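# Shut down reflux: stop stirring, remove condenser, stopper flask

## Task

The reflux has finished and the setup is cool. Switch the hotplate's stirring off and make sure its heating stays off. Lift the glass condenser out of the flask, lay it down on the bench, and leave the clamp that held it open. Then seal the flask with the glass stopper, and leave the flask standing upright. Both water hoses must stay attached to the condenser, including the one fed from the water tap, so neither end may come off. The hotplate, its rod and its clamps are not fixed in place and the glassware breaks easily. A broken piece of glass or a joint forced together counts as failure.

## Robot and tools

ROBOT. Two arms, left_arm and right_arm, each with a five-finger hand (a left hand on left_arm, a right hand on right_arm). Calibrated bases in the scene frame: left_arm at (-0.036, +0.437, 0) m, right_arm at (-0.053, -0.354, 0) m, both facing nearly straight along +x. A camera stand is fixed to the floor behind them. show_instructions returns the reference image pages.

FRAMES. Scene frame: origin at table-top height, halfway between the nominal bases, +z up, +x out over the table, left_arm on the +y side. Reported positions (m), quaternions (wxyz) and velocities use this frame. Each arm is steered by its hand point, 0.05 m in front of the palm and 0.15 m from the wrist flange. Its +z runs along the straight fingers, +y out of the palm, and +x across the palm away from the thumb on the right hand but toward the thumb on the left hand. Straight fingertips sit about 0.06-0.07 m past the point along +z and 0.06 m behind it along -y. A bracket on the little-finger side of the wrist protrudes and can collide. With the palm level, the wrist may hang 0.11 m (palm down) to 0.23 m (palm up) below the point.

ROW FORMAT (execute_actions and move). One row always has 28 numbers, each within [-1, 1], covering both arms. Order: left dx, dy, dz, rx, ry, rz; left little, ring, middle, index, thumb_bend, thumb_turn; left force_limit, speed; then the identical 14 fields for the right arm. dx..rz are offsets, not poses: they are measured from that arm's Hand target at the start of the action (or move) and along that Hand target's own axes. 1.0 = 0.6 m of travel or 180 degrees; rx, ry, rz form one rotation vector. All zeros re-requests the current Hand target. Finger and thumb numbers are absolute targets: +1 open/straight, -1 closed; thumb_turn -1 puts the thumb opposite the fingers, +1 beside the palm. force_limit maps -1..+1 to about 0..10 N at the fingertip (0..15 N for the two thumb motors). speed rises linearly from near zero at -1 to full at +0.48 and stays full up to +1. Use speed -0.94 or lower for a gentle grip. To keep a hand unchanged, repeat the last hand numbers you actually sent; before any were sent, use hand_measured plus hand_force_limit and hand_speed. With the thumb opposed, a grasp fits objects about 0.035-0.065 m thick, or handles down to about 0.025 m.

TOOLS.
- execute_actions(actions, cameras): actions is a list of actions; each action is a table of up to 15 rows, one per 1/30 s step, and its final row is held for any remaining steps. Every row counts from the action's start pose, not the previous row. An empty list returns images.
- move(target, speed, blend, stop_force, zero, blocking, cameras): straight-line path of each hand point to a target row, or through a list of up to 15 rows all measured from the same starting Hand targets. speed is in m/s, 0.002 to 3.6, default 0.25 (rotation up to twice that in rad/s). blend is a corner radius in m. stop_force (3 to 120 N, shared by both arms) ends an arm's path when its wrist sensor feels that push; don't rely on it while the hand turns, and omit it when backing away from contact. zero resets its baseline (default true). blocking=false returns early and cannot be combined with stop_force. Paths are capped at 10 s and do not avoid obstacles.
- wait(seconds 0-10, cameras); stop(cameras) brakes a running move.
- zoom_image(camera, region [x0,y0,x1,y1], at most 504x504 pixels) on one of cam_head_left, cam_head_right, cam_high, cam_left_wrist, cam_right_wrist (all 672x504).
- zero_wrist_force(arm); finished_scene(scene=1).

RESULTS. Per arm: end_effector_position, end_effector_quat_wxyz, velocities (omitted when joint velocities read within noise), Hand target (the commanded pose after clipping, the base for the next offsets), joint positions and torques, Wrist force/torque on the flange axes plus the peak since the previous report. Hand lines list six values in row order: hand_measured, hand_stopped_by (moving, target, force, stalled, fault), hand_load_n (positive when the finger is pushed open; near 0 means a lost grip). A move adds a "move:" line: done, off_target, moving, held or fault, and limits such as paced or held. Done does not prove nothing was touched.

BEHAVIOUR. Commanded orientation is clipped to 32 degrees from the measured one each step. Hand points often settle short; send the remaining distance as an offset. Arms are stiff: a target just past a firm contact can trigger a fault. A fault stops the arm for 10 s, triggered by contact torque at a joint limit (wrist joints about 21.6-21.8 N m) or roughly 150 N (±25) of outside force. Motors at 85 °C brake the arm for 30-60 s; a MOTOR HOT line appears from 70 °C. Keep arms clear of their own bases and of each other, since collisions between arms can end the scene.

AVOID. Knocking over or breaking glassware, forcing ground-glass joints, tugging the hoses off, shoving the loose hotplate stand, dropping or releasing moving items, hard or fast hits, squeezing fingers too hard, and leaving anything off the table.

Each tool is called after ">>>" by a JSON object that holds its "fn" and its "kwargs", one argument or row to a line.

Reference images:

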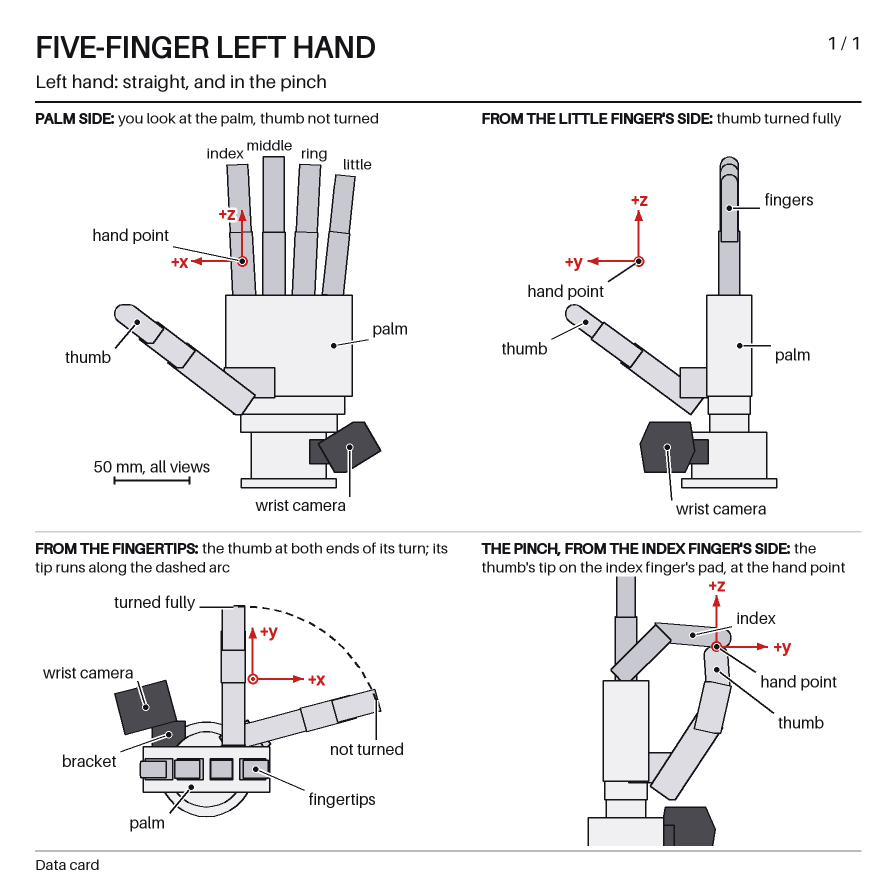

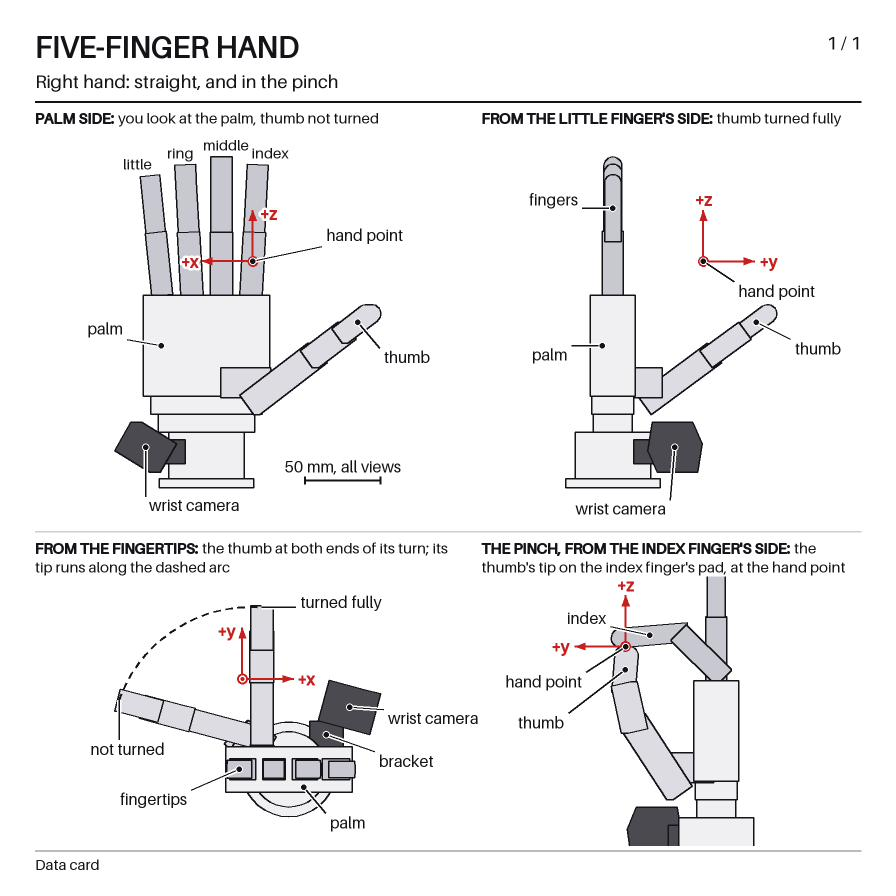

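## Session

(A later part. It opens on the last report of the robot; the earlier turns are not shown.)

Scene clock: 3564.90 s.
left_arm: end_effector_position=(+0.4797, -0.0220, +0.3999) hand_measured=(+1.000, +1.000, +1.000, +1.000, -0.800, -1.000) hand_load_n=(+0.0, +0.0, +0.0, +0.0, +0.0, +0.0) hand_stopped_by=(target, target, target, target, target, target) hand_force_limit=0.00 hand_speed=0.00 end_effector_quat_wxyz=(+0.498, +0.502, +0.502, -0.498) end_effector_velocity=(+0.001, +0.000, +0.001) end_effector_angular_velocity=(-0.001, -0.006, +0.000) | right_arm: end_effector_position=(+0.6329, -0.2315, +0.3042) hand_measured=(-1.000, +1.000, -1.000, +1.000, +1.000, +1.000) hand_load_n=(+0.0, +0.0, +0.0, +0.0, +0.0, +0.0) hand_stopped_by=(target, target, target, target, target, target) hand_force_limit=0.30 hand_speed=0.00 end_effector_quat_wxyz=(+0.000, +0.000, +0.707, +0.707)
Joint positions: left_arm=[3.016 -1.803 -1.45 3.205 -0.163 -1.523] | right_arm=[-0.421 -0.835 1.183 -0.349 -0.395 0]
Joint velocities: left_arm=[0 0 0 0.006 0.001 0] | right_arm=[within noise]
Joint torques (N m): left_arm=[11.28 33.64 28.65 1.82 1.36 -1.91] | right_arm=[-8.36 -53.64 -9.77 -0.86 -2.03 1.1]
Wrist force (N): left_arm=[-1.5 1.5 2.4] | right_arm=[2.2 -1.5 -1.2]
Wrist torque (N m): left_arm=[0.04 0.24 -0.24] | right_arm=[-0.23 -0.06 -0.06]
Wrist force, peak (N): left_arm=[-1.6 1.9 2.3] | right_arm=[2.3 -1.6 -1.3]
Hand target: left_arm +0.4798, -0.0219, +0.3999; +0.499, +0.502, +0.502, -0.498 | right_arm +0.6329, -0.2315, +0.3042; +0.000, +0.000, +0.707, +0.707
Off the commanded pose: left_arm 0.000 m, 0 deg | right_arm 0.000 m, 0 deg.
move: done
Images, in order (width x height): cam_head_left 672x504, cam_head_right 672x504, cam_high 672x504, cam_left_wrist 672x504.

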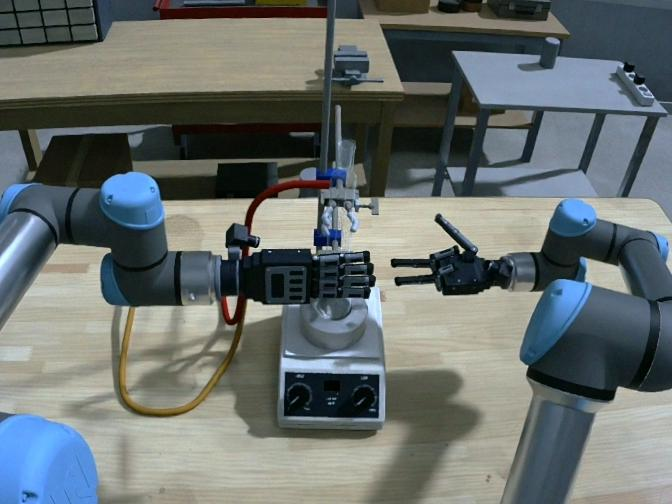

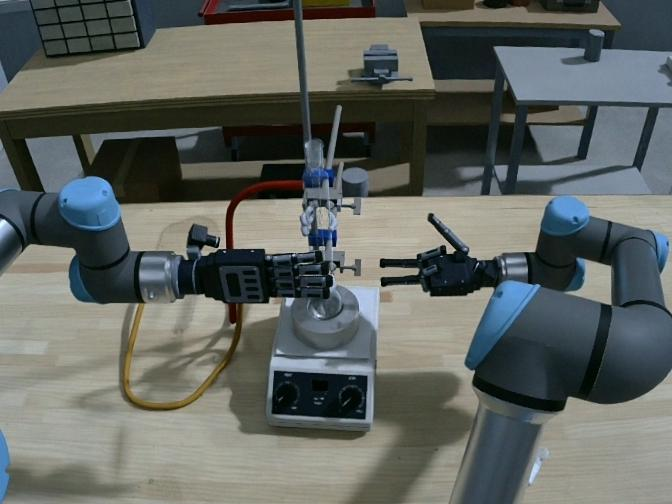

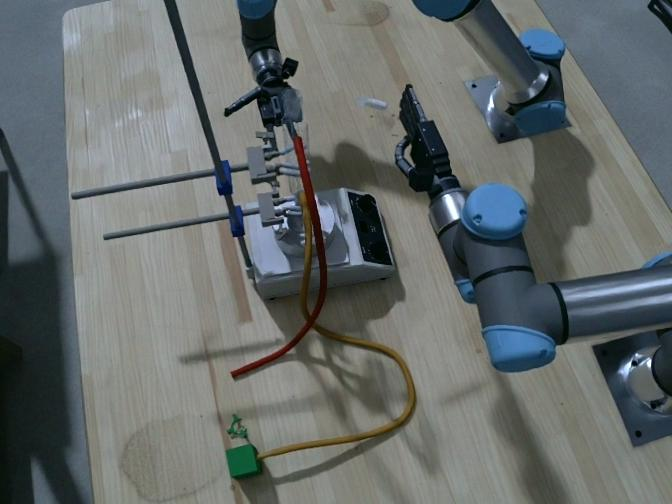

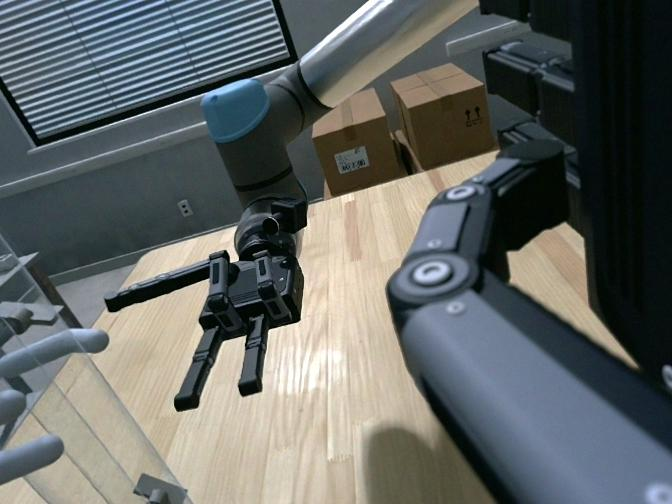

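>>> {"fn": "move", "kwargs": {
  "target": [-0.01,0.2,0.026,0,0,0, 1,1,1,1,0.5,-1,0,0, 0,0,0,0,0,0, -1,1,-1,1,1,1,0.3,0],
  "speed": 0.12,
  "stop_force": 10,
  "cameras": ["cam_head_left","cam_head_right","cam_high","cam_left_wrist","cam_right_wrist"]
}}

Scene clock: 3604.03 s.
left_arm: end_effector_position=(+0.5998, -0.0374, +0.4058) hand_measured=(+1.000, +1.000, +1.000, +1.000, +0.500, -1.000) hand_load_n=(+0.0, +0.0, +0.0, +0.0, +0.0, +0.5) hand_stopped_by=(target, target, target, target, target, target) hand_force_limit=0.00 hand_speed=0.00 end_effector_quat_wxyz=(+0.499, +0.502, +0.502, -0.498) | right_arm: end_effector_position=(+0.6329, -0.2315, +0.3042) hand_measured=(-1.000, +1.000, -1.000, +1.000, +1.000, +1.000) hand_load_n=(+0.0, +0.0, +0.0, +0.0, +0.0, +0.0) hand_stopped_by=(target, target, target, target, target, target) hand_force_limit=0.30 hand_speed=0.00 end_effector_quat_wxyz=(+0.000, +0.000, +0.707, +0.707)
Joint positions: left_arm=[3.023 -2.104 -1.013 3.067 -0.157 -1.521] | right_arm=[-0.421 -0.835 1.183 -0.349 -0.395 0]
Joint torques (N m): left_arm=[-12.6 41.09 8.53 1.68 -1.52 -1.89] | right_arm=[-8.54 -52.48 -9.5 -0.81 -1.9 0.94]
Wrist force (N): left_arm=[-1.2 1.8 2.3] | right_arm=[1.9 -1.3 -1.0]
Wrist torque (N m): left_arm=[0.11 0.20 -0.28] | right_arm=[-0.23 -0.03 -0.06]
Wrist force, peak (N): left_arm=[-1.3 3.5 2.5] | right_arm=[2.3 -1.5 -1.4]
Hand target: left_arm +0.5998, -0.0374, +0.4058; +0.499, +0.502, +0.502, -0.498 | right_arm +0.6329, -0.2315, +0.3042; +0.000, +0.000, +0.707, +0.707
Off the commanded pose: left_arm 0.000 m, 0 deg | right_arm 0.000 m, 0 deg.
move: done

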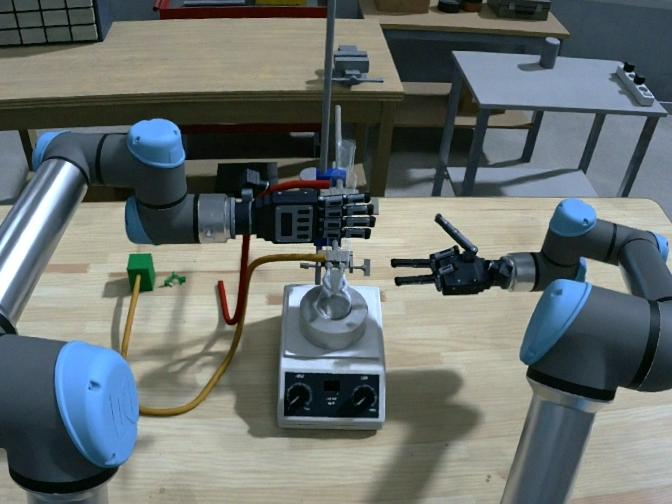

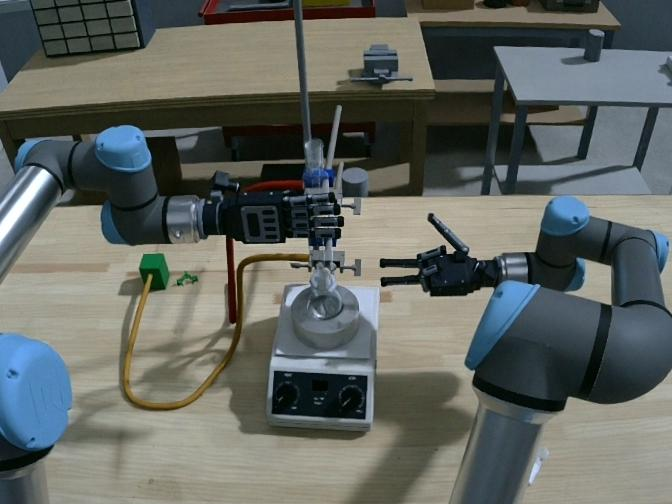

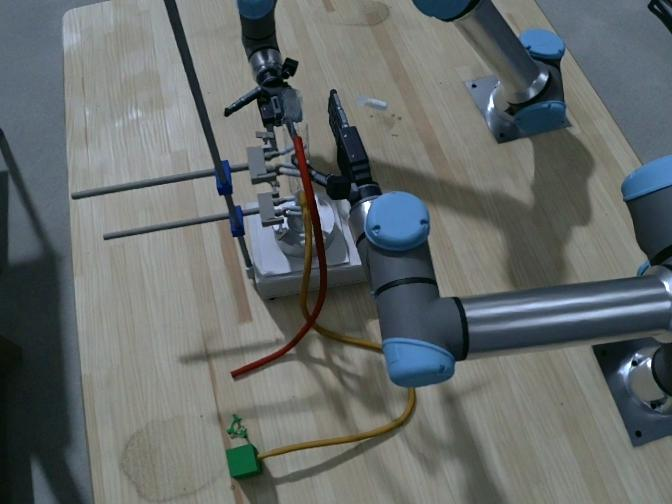

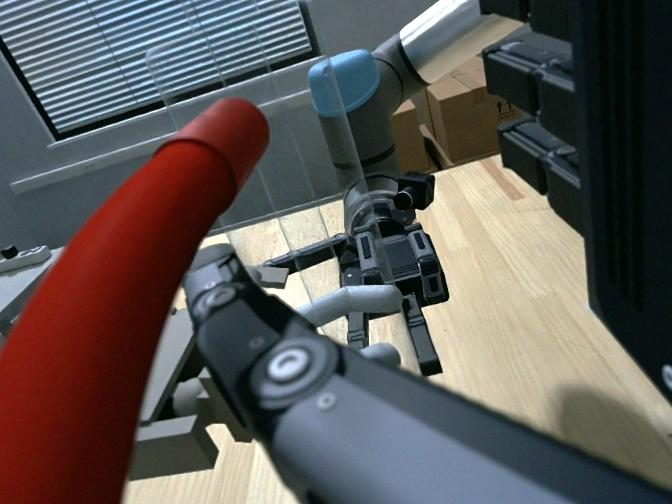

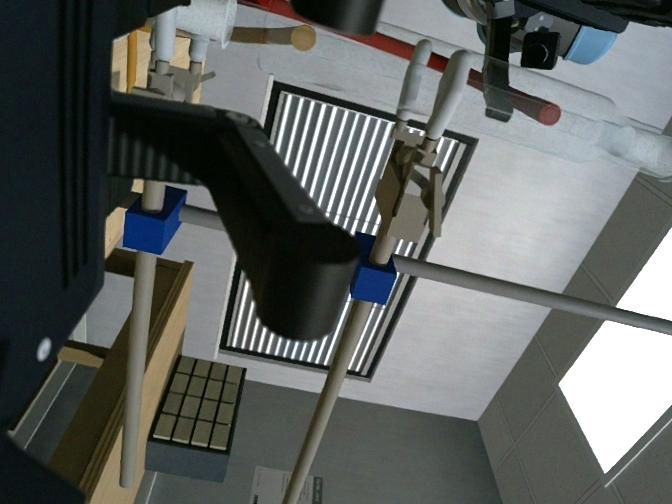

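>>> {"fn": "zoom_image", "kwargs": {
  "camera": "cam_left_wrist",
  "region": [100, 30, 460, 420]
}}

Scaled by 1.292 from the camera's 672x504 image, which has a finer 960x720 frame.

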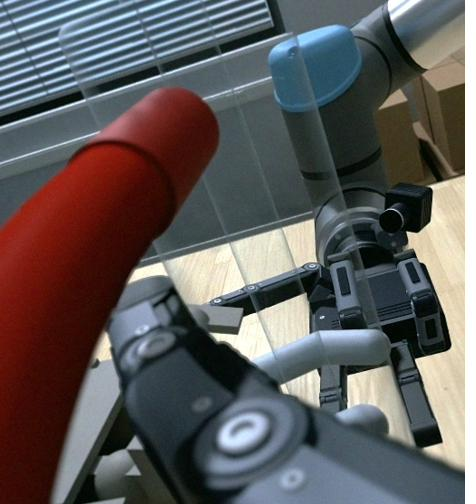

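>>> {"fn": "move", "kwargs": {
  "target": [0,0.05,0,0,0,0, 1,1,1,1,0.5,-1,0,0, 0,0,0,0,0,0, -1,1,-1,1,1,1,0.3,0],
  "speed": 0.05,
  "stop_force": 6,
  "cameras": ["cam_head_left","cam_head_right","cam_high","cam_left_wrist","cam_right_wrist"]
}}

Scene clock: 3657.77 s.
left_arm: end_effector_position=(+0.6298, -0.0373, +0.4059) hand_measured=(+1.000, +1.000, +1.000, +1.000, +0.500, -1.000) hand_load_n=(+0.0, +0.0, +0.0, +0.0, +0.0, +0.0) hand_stopped_by=(target, target, target, target, target, target) hand_force_limit=0.00 hand_speed=0.00 end_effector_quat_wxyz=(+0.499, +0.502, +0.502, -0.498) | right_arm: end_effector_position=(+0.6329, -0.2315, +0.3042) hand_measured=(-1.000, +1.000, -1.000, +1.000, +1.000, +1.000) hand_load_n=(+0.0, +0.0, +0.0, +0.0, +0.0, +0.0) hand_stopped_by=(target, target, target, target, target, target) hand_force_limit=0.30 hand_speed=0.00 end_effector_quat_wxyz=(+0.000, +0.000, +0.707, +0.707)
Joint positions: left_arm=[3.03 -2.187 -0.88 3.015 -0.149 -1.518] | right_arm=[-0.421 -0.835 1.183 -0.349 -0.395 0]
Joint torques (N m): left_arm=[-12 57.71 7.7 1.62 -1.63 -2.14] | right_arm=[-8.28 -52.59 -10.5 -0.9 -1.91 0.75]
Wrist force (N): left_arm=[-1.3 1.6 2.2] | right_arm=[2.0 -1.3 -0.9]
Wrist torque (N m): left_arm=[0.09 0.19 -0.24] | right_arm=[-0.24 -0.03 -0.06]
Wrist force, peak (N): left_arm=[-1.4 2.0 2.4] | right_arm=[2.4 -1.7 -1.1]
Hand target: left_arm +0.6298, -0.0373, +0.4059; +0.499, +0.502, +0.502, -0.498 | right_arm +0.6329, -0.2315, +0.3042; +0.000, +0.000, +0.707, +0.707
Off the commanded pose: left_arm 0.000 m, 0 deg | right_arm 0.000 m, 0 deg.
move: done

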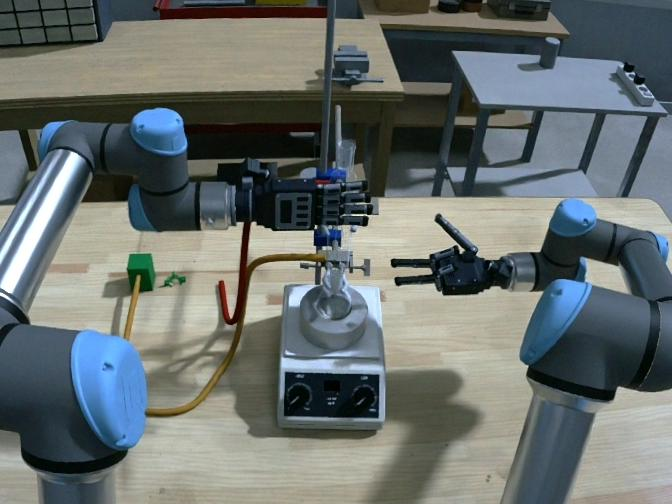

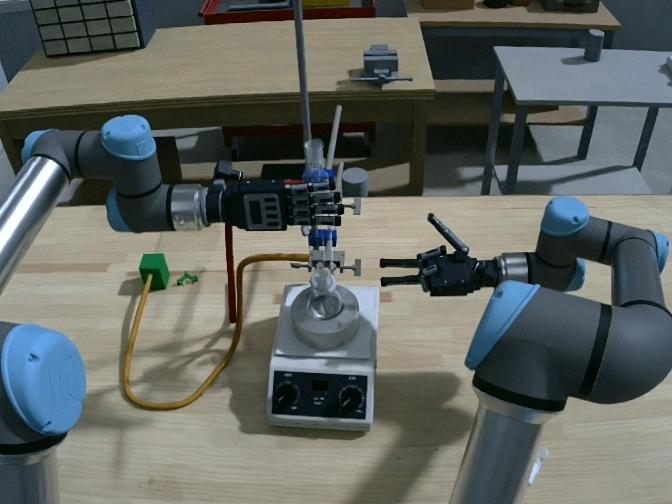

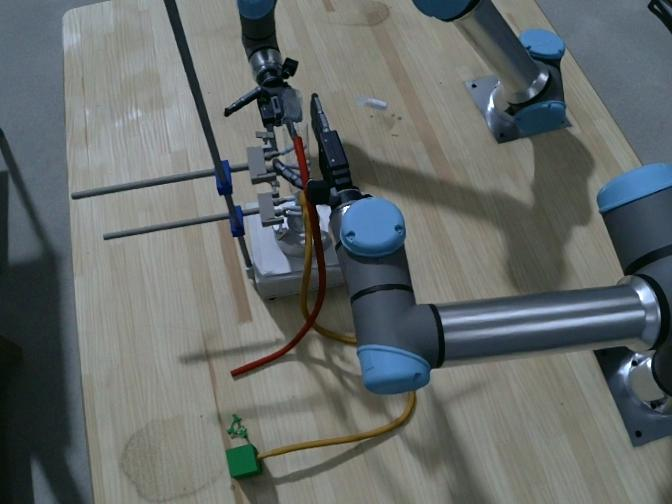

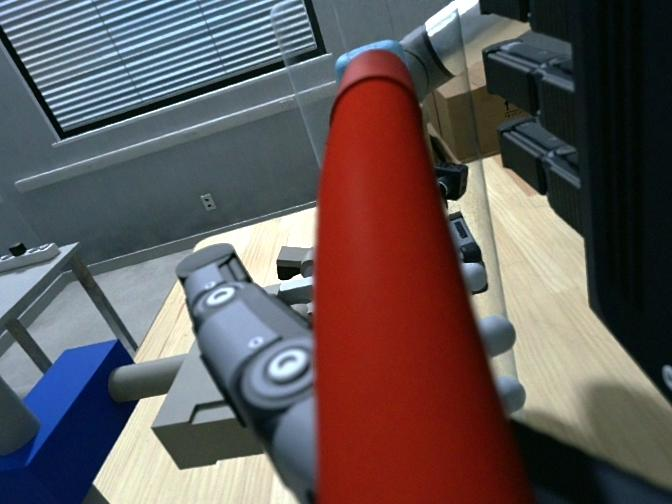

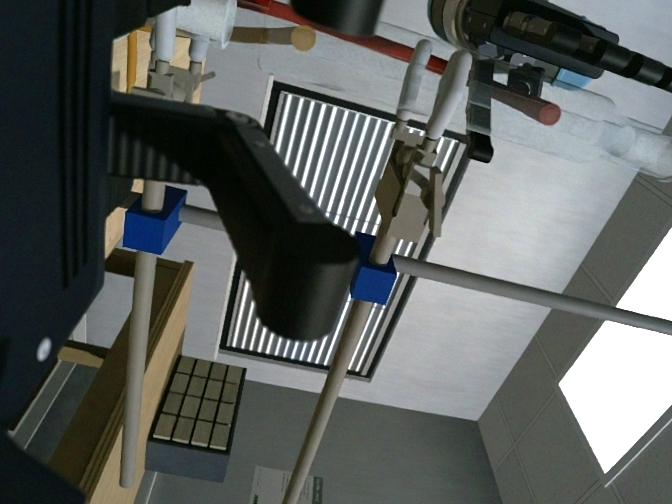

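>>> {"fn": "move", "kwargs": {
  "target": [0,-0.001,0.0217,0,0,0, 1,1,1,1,0.5,-1,0,0, 0,0,0,0,0,0, -1,1,-1,1,1,1,0.3,0],
  "speed": 0.04,
  "stop_force": 6,
  "cameras": ["cam_head_left","cam_high","cam_left_wrist","cam_right_wrist"]
}}

Scene clock: 3670.73 s.
left_arm: end_effector_position=(+0.6293, -0.0504, +0.4058) hand_measured=(+1.000, +1.000, +1.000, +1.000, +0.500, -1.000) hand_load_n=(+0.0, +0.0, +0.0, +0.0, +0.0, +0.0) hand_stopped_by=(target, target, target, target, target, target) hand_force_limit=0.00 hand_speed=0.00 end_effector_quat_wxyz=(+0.499, +0.502, +0.502, -0.498) | right_arm: end_effector_position=(+0.6329, -0.2315, +0.3042) hand_measured=(-1.000, +1.000, -1.000, +1.000, +1.000, +1.000) hand_load_n=(+0.0, +0.0, +0.0, +0.0, +0.0, +0.0) hand_stopped_by=(target, target, target, target, target, target) hand_force_limit=0.30 hand_speed=0.00 end_effector_quat_wxyz=(+0.000, +0.000, +0.707, +0.707)
Joint positions: left_arm=[3.01 -2.198 -0.863 3.015 -0.17 -1.525] | right_arm=[-0.421 -0.835 1.183 -0.349 -0.395 0]
Joint torques (N m): left_arm=[11.59 57.71 8.26 -1.42 1.38 1.74] | right_arm=[-8.13 -51.98 -9.52 -0.84 -1.71 0.81]
Wrist force (N): left_arm=[-1.4 1.7 2.0] | right_arm=[2.0 -1.4 -1.4]
Wrist torque (N m): left_arm=[0.12 0.20 -0.25] | right_arm=[-0.23 -0.02 -0.07]
Wrist force, peak (N): left_arm=[-1.6 1.9 2.2] | right_arm=[2.4 -1.4 -1.1]
Hand target: left_arm +0.6293, -0.0504, +0.4058; +0.499, +0.502, +0.502, -0.498 | right_arm +0.6329, -0.2315, +0.3042; +0.000, +0.000, +0.707, +0.707
Off the commanded pose: left_arm 0.000 m, 0 deg | right_arm 0.000 m, 0 deg.
move: done
Images, in order (width x height): cam_head_left 672x504, cam_high 672x504, cam_left_wrist 672x504, cam_right_wrist 672x504.

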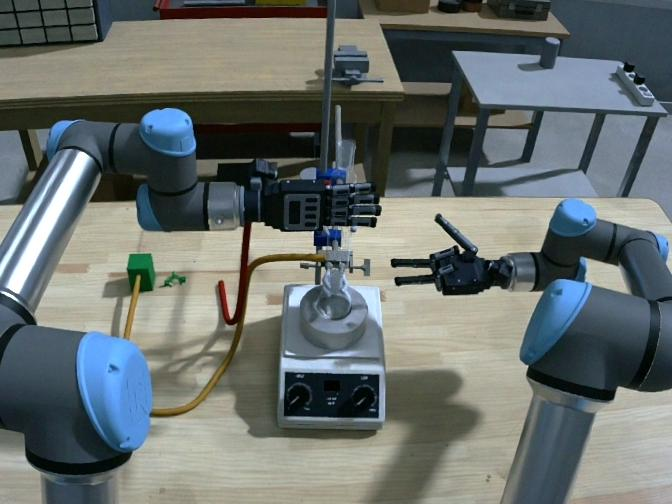

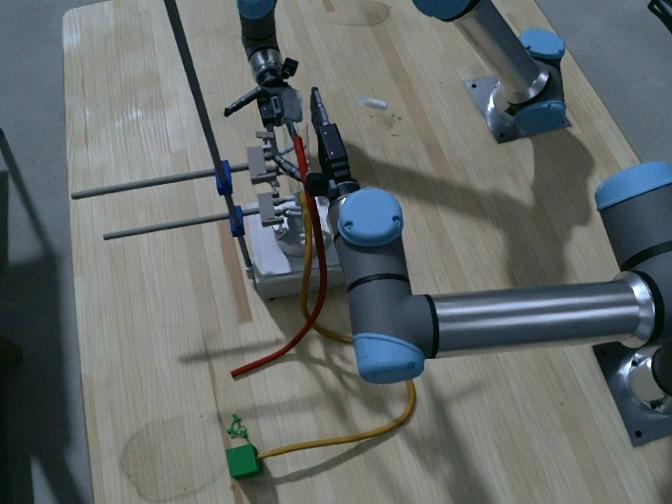

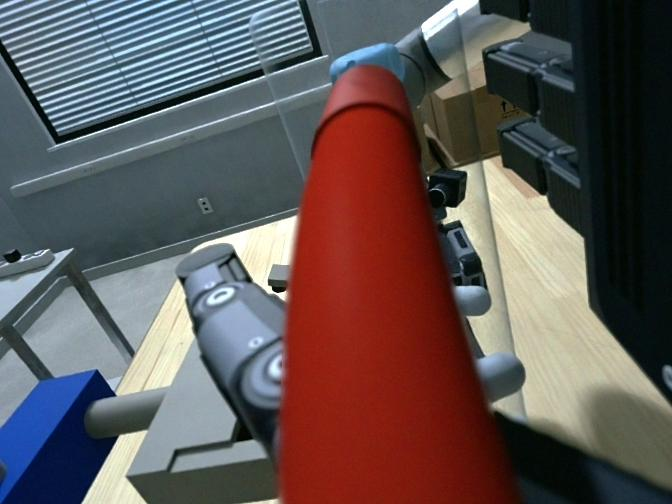

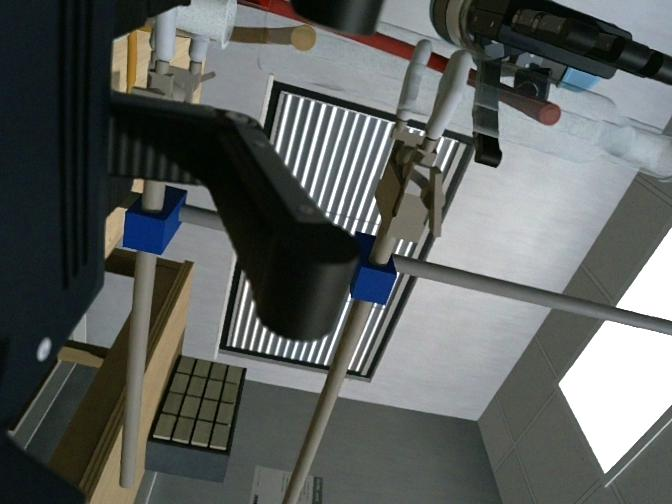

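>>> {"fn": "execute_actions", "kwargs": {
  "actions": [
    [[0,0,0,0,0,0, 0.65,0.65,0.65,0.65,0.2,-1,-0.7,-0.8, 0,0,0,0,0,0, -1,1,-1,1,1,1,0.3,0]],
    [[0,0,0,0,0,0, 0.65,0.65,0.65,0.65,0.2,-1,-0.7,-0.8, 0,0,0,0,0,0, -1,1,-1,1,1,1,0.3,0]]
  ]
}}

>>> {"fn": "wait", "kwargs": {
  "seconds": 1.5,
  "cameras": ["cam_left_wrist","cam_head_left","cam_right_wrist"]
}}

Scene clock: 3681.93 s.
left_arm: end_effector_position=(+0.6293, -0.0504, +0.4058) hand_measured=(+0.650, +0.650, +0.650, +0.650, +0.200, -1.000) hand_load_n=(+0.0, +0.0, +0.0, +0.0, +0.0, +0.0) hand_stopped_by=(target, target, target, target, target, target) hand_force_limit=-0.70 hand_speed=-0.80 end_effector_quat_wxyz=(+0.499, +0.502, +0.502, -0.498) | right_arm: end_effector_position=(+0.6329, -0.2315, +0.3042) hand_measured=(-1.000, +1.000, -1.000, +1.000, +1.000, +1.000) hand_load_n=(+0.0, +0.0, +0.0, -0.5, +0.0, +0.0) hand_stopped_by=(target, target, target, target, target, target) hand_force_limit=0.30 hand_speed=0.00 end_effector_quat_wxyz=(+0.000, +0.000, +0.707, +0.707)
Joint positions: left_arm=[3.01 -2.198 -0.863 3.015 -0.17 -1.525] | right_arm=[-0.421 -0.835 1.183 -0.349 -0.395 0]
Joint torques (N m): left_arm=[10.81 57.54 7.91 1.9 0.83 -1.16] | right_arm=[-8.61 -52.06 -9.34 -0.82 -1.54 0.7]
Wrist force (N): left_arm=[-1.6 1.7 2.3] | right_arm=[1.8 -1.3 -1.5]
Wrist torque (N m): left_arm=[0.11 0.24 -0.26] | right_arm=[-0.21 0.01 -0.07]
Wrist force, peak (N): left_arm=[-1.6 2.0 2.1] | right_arm=[2.6 -1.5 -1.2]
Hand target: left_arm +0.6293, -0.0504, +0.4058; +0.499, +0.502, +0.502, -0.498 | right_arm +0.6329, -0.2315, +0.3042; +0.000, +0.000, +0.707, +0.707
Off the commanded pose: left_arm 0.000 m, 0 deg | right_arm 0.000 m, 0 deg.
Step readings (end_effector_position of left_arm | right_arm):
0: (+0.6293, -0.0504, +0.4058) | (+0.6329, -0.2315, +0.3042)
1: (+0.6293, -0.0504, +0.4058) | (+0.6329, -0.2315, +0.3042)
2: (+0.6293, -0.0504, +0.4058) | (+0.6329, -0.2315, +0.3042)
4: (+0.6293, -0.0504, +0.4058) | (+0.6329, -0.2315, +0.3042)
8: (+0.6293, -0.0504, +0.4058) | (+0.6329, -0.2315, +0.3042)
15: (+0.6293, -0.0504, +0.4058) | (+0.6329, -0.2315, +0.3042)
16: (+0.6293, -0.0504, +0.4058) | (+0.6329, -0.2315, +0.3042)
17: (+0.6293, -0.0504, +0.4058) | (+0.6329, -0.2315, +0.3042)
19: (+0.6293, -0.0504, +0.4058) | (+0.6329, -0.2315, +0.3042)
23: (+0.6293, -0.0504, +0.4058) | (+0.6329, -0.2315, +0.3042)
30: (+0.6293, -0.0504, +0.4058) | (+0.6329, -0.2315, +0.3042)

Scene clock: 3683.43 s.
left_arm: end_effector_position=(+0.6293, -0.0504, +0.4058) hand_measured=(+0.650, +0.650, +0.650, +0.650, +0.200, -1.000) hand_load_n=(+0.0, +0.0, +0.0, +0.0, +0.0, +0.0) hand_stopped_by=(target, target, target, target, target, target) hand_force_limit=-0.70 hand_speed=-0.80 end_effector_quat_wxyz=(+0.499, +0.502, +0.502, -0.498) | right_arm: end_effector_position=(+0.6329, -0.2315, +0.3042) hand_measured=(-1.000, +1.000, -1.000, +1.000, +1.000, +1.000) hand_load_n=(+0.0, -0.5, +0.0, +0.0, +0.0, +0.0) hand_stopped_by=(target, target, target, target, target, target) hand_force_limit=0.30 hand_speed=0.00 end_effector_quat_wxyz=(+0.000, +0.000, +0.707, +0.707)
Joint positions: left_arm=[3.01 -2.198 -0.863 3.015 -0.17 -1.525] | right_arm=[-0.421 -0.835 1.183 -0.349 -0.395 0]
Joint torques (N m): left_arm=[11.11 57.76 9.08 1.85 0.85 -2.06] | right_arm=[-7.96 -51.75 -9.53 -0.77 -1.62 0.59]
Wrist force (N): left_arm=[-1.6 1.8 2.1] | right_arm=[1.6 -1.2 -1.5]
Wrist torque (N m): left_arm=[0.13 0.23 -0.26] | right_arm=[-0.19 0.03 -0.08]
Wrist force, peak (N): left_arm=[-1.5 1.9 2.3] | right_arm=[2.4 -1.4 -1.1]
Hand target: left_arm +0.6293, -0.0504, +0.4058; +0.499, +0.502, +0.502, -0.498 | right_arm +0.6329, -0.2315, +0.3042; +0.000, +0.000, +0.707, +0.707
Off the commanded pose: left_arm 0.000 m, 0 deg | right_arm 0.000 m, 0 deg.
wait: 1.50 s; at rest by 0.17 s
Images, in order (width x height): cam_head_left 672x504, cam_left_wrist 672x504, cam_right_wrist 672x504.

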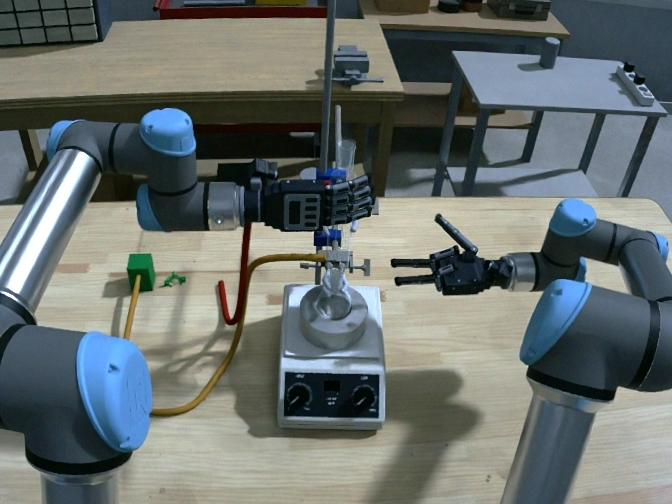

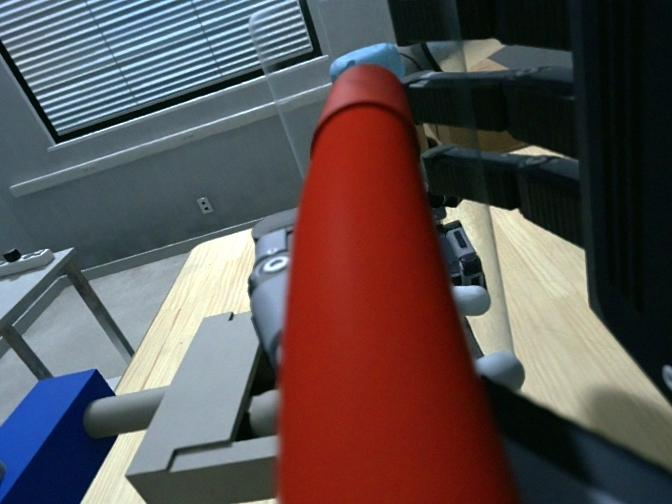

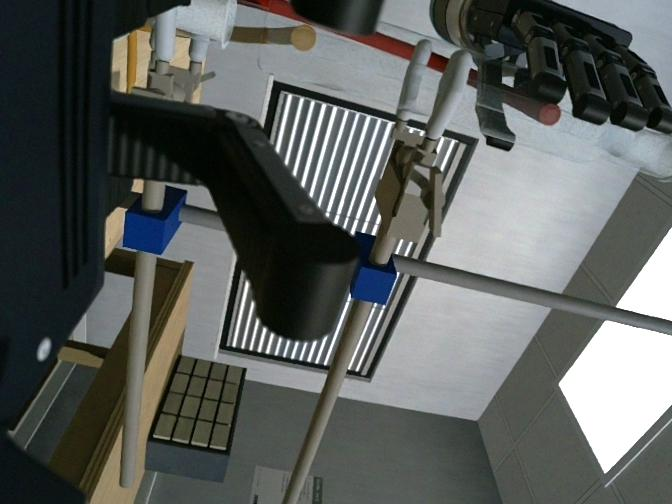

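>>> {"fn": "execute_actions", "kwargs": {
  "actions": [
    [[0,0,0,0,0,0, 0.4,0.4,0.4,0.4,-0.2,-1,-0.5,-0.88, 0,0,0,0,0,0, -1,1,-1,1,1,1,0.3,0]]
  ]
}}

>>> {"fn": "wait", "kwargs": {
  "seconds": 4,
  "cameras": ["cam_left_wrist","cam_right_wrist"]
}}

Scene clock: 3690.40 s.
left_arm: end_effector_position=(+0.6293, -0.0504, +0.4058) hand_measured=(+0.400, +0.418, +0.418, +0.430, +0.090, -1.000) hand_load_n=(+0.0, +3.5, +4.5, +2.0, +5.5, +0.0) hand_stopped_by=(target, force, force, force, force, target) hand_force_limit=-0.50 hand_speed=-0.88 end_effector_quat_wxyz=(+0.499, +0.502, +0.502, -0.497) | right_arm: end_effector_position=(+0.6329, -0.2315, +0.3042) hand_measured=(-1.000, +1.000, -1.000, +1.000, +1.000, +1.000) hand_load_n=(+0.0, +0.0, +0.0, +0.0, +0.0, +0.0) hand_stopped_by=(target, target, target, target, target, target) hand_force_limit=0.30 hand_speed=0.00 end_effector_quat_wxyz=(+0.000, +0.000, +0.707, +0.707)
Joint positions: left_arm=[3.01 -2.198 -0.863 3.015 -0.17 -1.525] | right_arm=[-0.421 -0.835 1.183 -0.349 -0.395 0]
Joint torques (N m): left_arm=[10.1 51.72 9.7 1.7 0.58 -2.04] | right_arm=[-8.36 -51.72 -9.51 -0.8 -1.51 0.47]
Wrist force (N): left_arm=[-4.9 -1.4 5.9] | right_arm=[2.2 -1.4 -1.4]
Wrist torque (N m): left_arm=[-0.11 0.27 -0.22] | right_arm=[-0.21 -0.06 -0.05]
Wrist force, peak (N): left_arm=[-4.8 -1.1 6.3] | right_arm=[2.6 -1.3 -1.5]
Hand target: left_arm +0.6293, -0.0504, +0.4058; +0.499, +0.502, +0.502, -0.498 | right_arm +0.6329, -0.2315, +0.3042; +0.000, +0.000, +0.707, +0.707
Off the commanded pose: left_arm 0.000 m, 0 deg | right_arm 0.000 m, 0 deg.
Step readings (end_effector_position of left_arm | right_arm):
0: (+0.6293, -0.0504, +0.4058) | (+0.6329, -0.2315, +0.3042)
1: (+0.6293, -0.0504, +0.4058) | (+0.6329, -0.2315, +0.3042)
2: (+0.6293, -0.0504, +0.4058) | (+0.6329, -0.2315, +0.3042)
4: (+0.6293, -0.0504, +0.4058) | (+0.6329, -0.2315, +0.3042)
8: (+0.6293, -0.0504, +0.4058) | (+0.6329, -0.2315, +0.3042)
15: (+0.6293, -0.0504, +0.4058) | (+0.6329, -0.2315, +0.3042)

Scene clock: 3694.40 s.
left_arm: end_effector_position=(+0.6293, -0.0504, +0.4058) hand_measured=(+0.400, +0.418, +0.418, +0.430, +0.090, -1.000) hand_load_n=(+0.0, +3.5, +4.5, +2.0, +5.5, +0.0) hand_stopped_by=(target, force, force, force, force, target) hand_force_limit=-0.50 hand_speed=-0.88 end_effector_quat_wxyz=(+0.499, +0.502, +0.502, -0.498) | right_arm: end_effector_position=(+0.6329, -0.2315, +0.3042) hand_measured=(-1.000, +1.000, -1.000, +1.000, +1.000, +1.000) hand_load_n=(+0.0, +0.0, +0.0, +0.5, +0.0, +0.0) hand_stopped_by=(target, target, target, target, target, target) hand_force_limit=0.30 hand_speed=0.00 end_effector_quat_wxyz=(+0.000, +0.000, +0.707, +0.707)
Joint positions: left_arm=[3.01 -2.198 -0.863 3.015 -0.17 -1.525] | right_arm=[-0.421 -0.835 1.183 -0.349 -0.395 0]
Joint torques (N m): left_arm=[8.58 41.26 10.18 1.64 0 -1.81] | right_arm=[-8.43 -51.62 -10 -0.81 -1.4 0.39]
Wrist force (N): left_arm=[-5.0 -1.4 5.9] | right_arm=[2.1 -1.3 -1.2]
Wrist torque (N m): left_arm=[-0.12 0.27 -0.22] | right_arm=[-0.22 -0.05 -0.06]
Wrist force, peak (N): left_arm=[-5.1 -1.4 6.0] | right_arm=[2.5 -1.4 -1.5]
Hand target: left_arm +0.6293, -0.0504, +0.4058; +0.499, +0.502, +0.502, -0.498 | right_arm +0.6329, -0.2315, +0.3042; +0.000, +0.000, +0.707, +0.707
Off the commanded pose: left_arm 0.000 m, 0 deg | right_arm 0.000 m, 0 deg.
wait: 4.00 s; at rest by 0.17 s
Images, in order (width x height): cam_left_wrist 672x504, cam_right_wrist 672x504.

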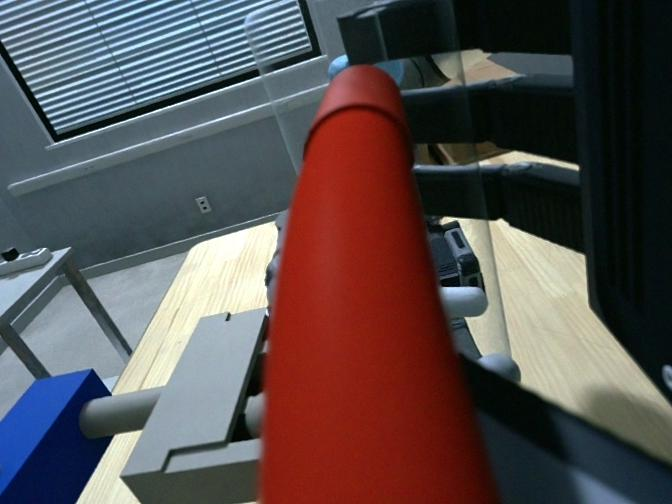

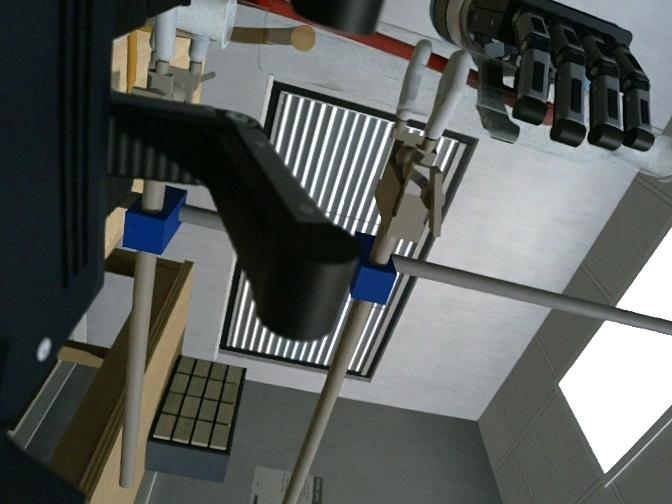

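>>> {"fn": "move", "kwargs": {
  "target": [
    [0,0,0,0,0,0, 0.4,0.4,0.4,0.4,-0.2,-1,-0.5,-0.88, -0.12,-0.092,-0.0142,0,0,0.5, 1,1,1,1,1,1,0.3,0],
    [0,0,0,0,0,0, 0.4,0.4,0.4,0.4,-0.2,-1,-0.5,-0.88, -0.04,-0.0737,-0.0142,0,0,1.0, 1,1,1,1,1,1,0.3,0]
  ],
  "speed": 0.2,
  "cameras": ["cam_right_wrist","cam_head_left","cam_head_right","cam_high"]
}}

Scene clock: 3743.00 s.
left_arm: end_effector_position=(+0.6293, -0.0504, +0.4058) hand_measured=(+0.400, +0.418, +0.418, +0.430, +0.090, -1.000) hand_load_n=(+0.0, +3.5, +4.5, +2.0, +6.0, +0.0) hand_stopped_by=(target, force, force, force, force, target) hand_force_limit=-0.50 hand_speed=-0.88 end_effector_quat_wxyz=(+0.499, +0.502, +0.502, -0.498) | right_arm: end_effector_position=(+0.6569, -0.2400, +0.2599) hand_measured=(+1.000, +1.000, +1.000, +1.000, +1.000, +1.000) hand_load_n=(+0.0, +0.0, +0.0, +0.0, +0.0, +0.0) hand_stopped_by=(target, target, target, target, target, target) hand_force_limit=0.30 hand_speed=0.00 end_effector_quat_wxyz=(+0.707, -0.707, +0.000, +0.000)
Joint positions: left_arm=[3.01 -2.198 -0.863 3.015 -0.17 -1.525] | right_arm=[-0.387 -0.606 0.566 0.039 -0.361 3.142]
Joint torques (N m): left_arm=[6.26 40.43 11.5 1.86 -0.6 -1.89] | right_arm=[3.83 -60.97 -10.94 1.57 0.04 1.34]
Wrist force (N): left_arm=[-4.7 -1.4 5.9] | right_arm=[1.1 -3.7 0.0]
Wrist torque (N m): left_arm=[-0.11 0.27 -0.22] | right_arm=[-0.58 0.05 0.26]
Wrist force, peak (N): left_arm=[-5.1 -1.4 6.0] | right_arm=[3.1 -2.4 -0.1]
Hand target: left_arm +0.6293, -0.0504, +0.4058; +0.499, +0.502, +0.502, -0.498 | right_arm +0.6569, -0.2400, +0.2600; +0.707, -0.707, +0.000, +0.000
Off the commanded pose: left_arm 0.000 m, 0 deg | right_arm 0.000 m, 0 deg.
move: done
Images, in order (width x height): cam_head_left 672x504, cam_head_right 672x504, cam_high 672x504, cam_right_wrist 672x504.

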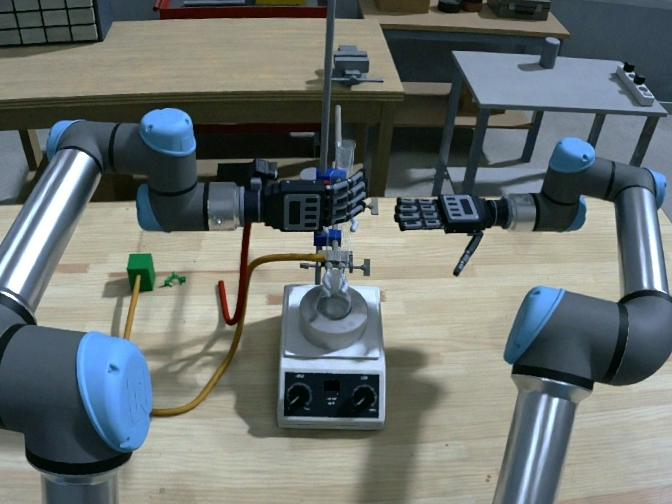

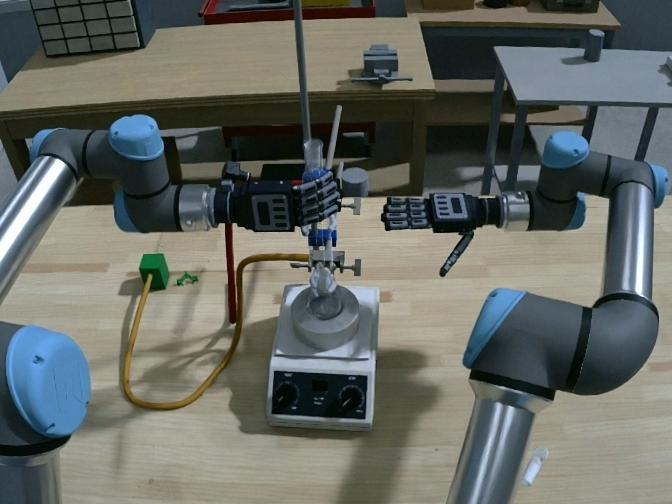

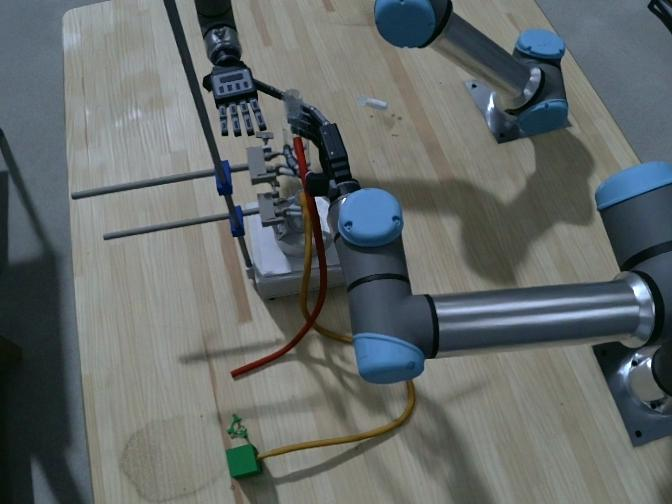

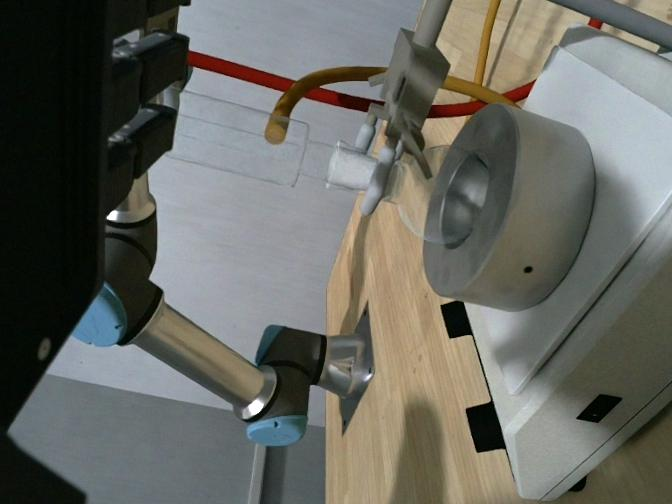

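>>> {"fn": "zoom_image", "kwargs": {
  "camera": "cam_high",
  "region": [205, 90, 305, 190]
}}

>>> {"fn": "zoom_image", "kwargs": {
  "camera": "cam_head_left",
  "region": [320, 160, 420, 260]
}}

>>> {"fn": "zoom_image", "kwargs": {
  "camera": "cam_head_right",
  "region": [300, 160, 400, 260]
}}

Scaled by 5.040 from the camera's 672x504 image, which has a finer 960x720 frame.

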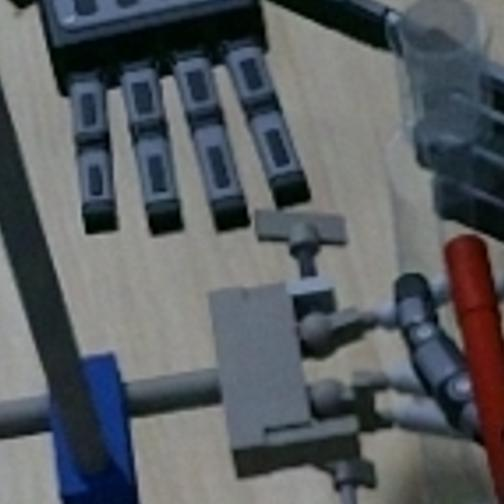

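Scaled by 5.040 from the camera's 672x504 image, which has a finer 960x720 frame.

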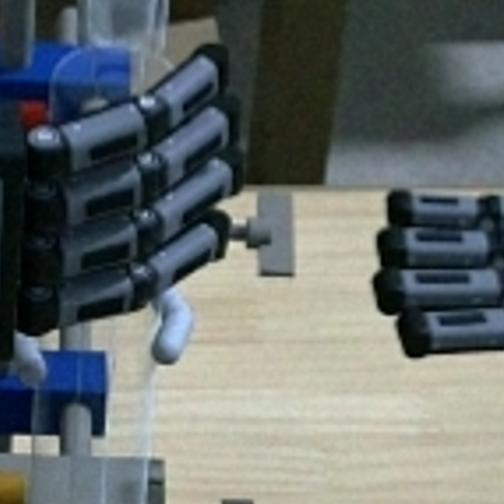

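Scaled by 5.040 from the camera's 672x504 image, which has a finer 960x720 frame.

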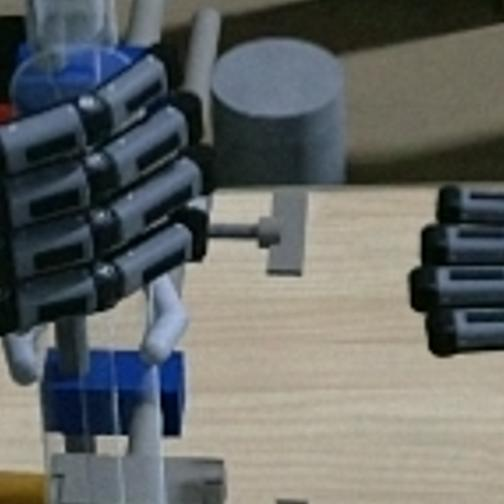

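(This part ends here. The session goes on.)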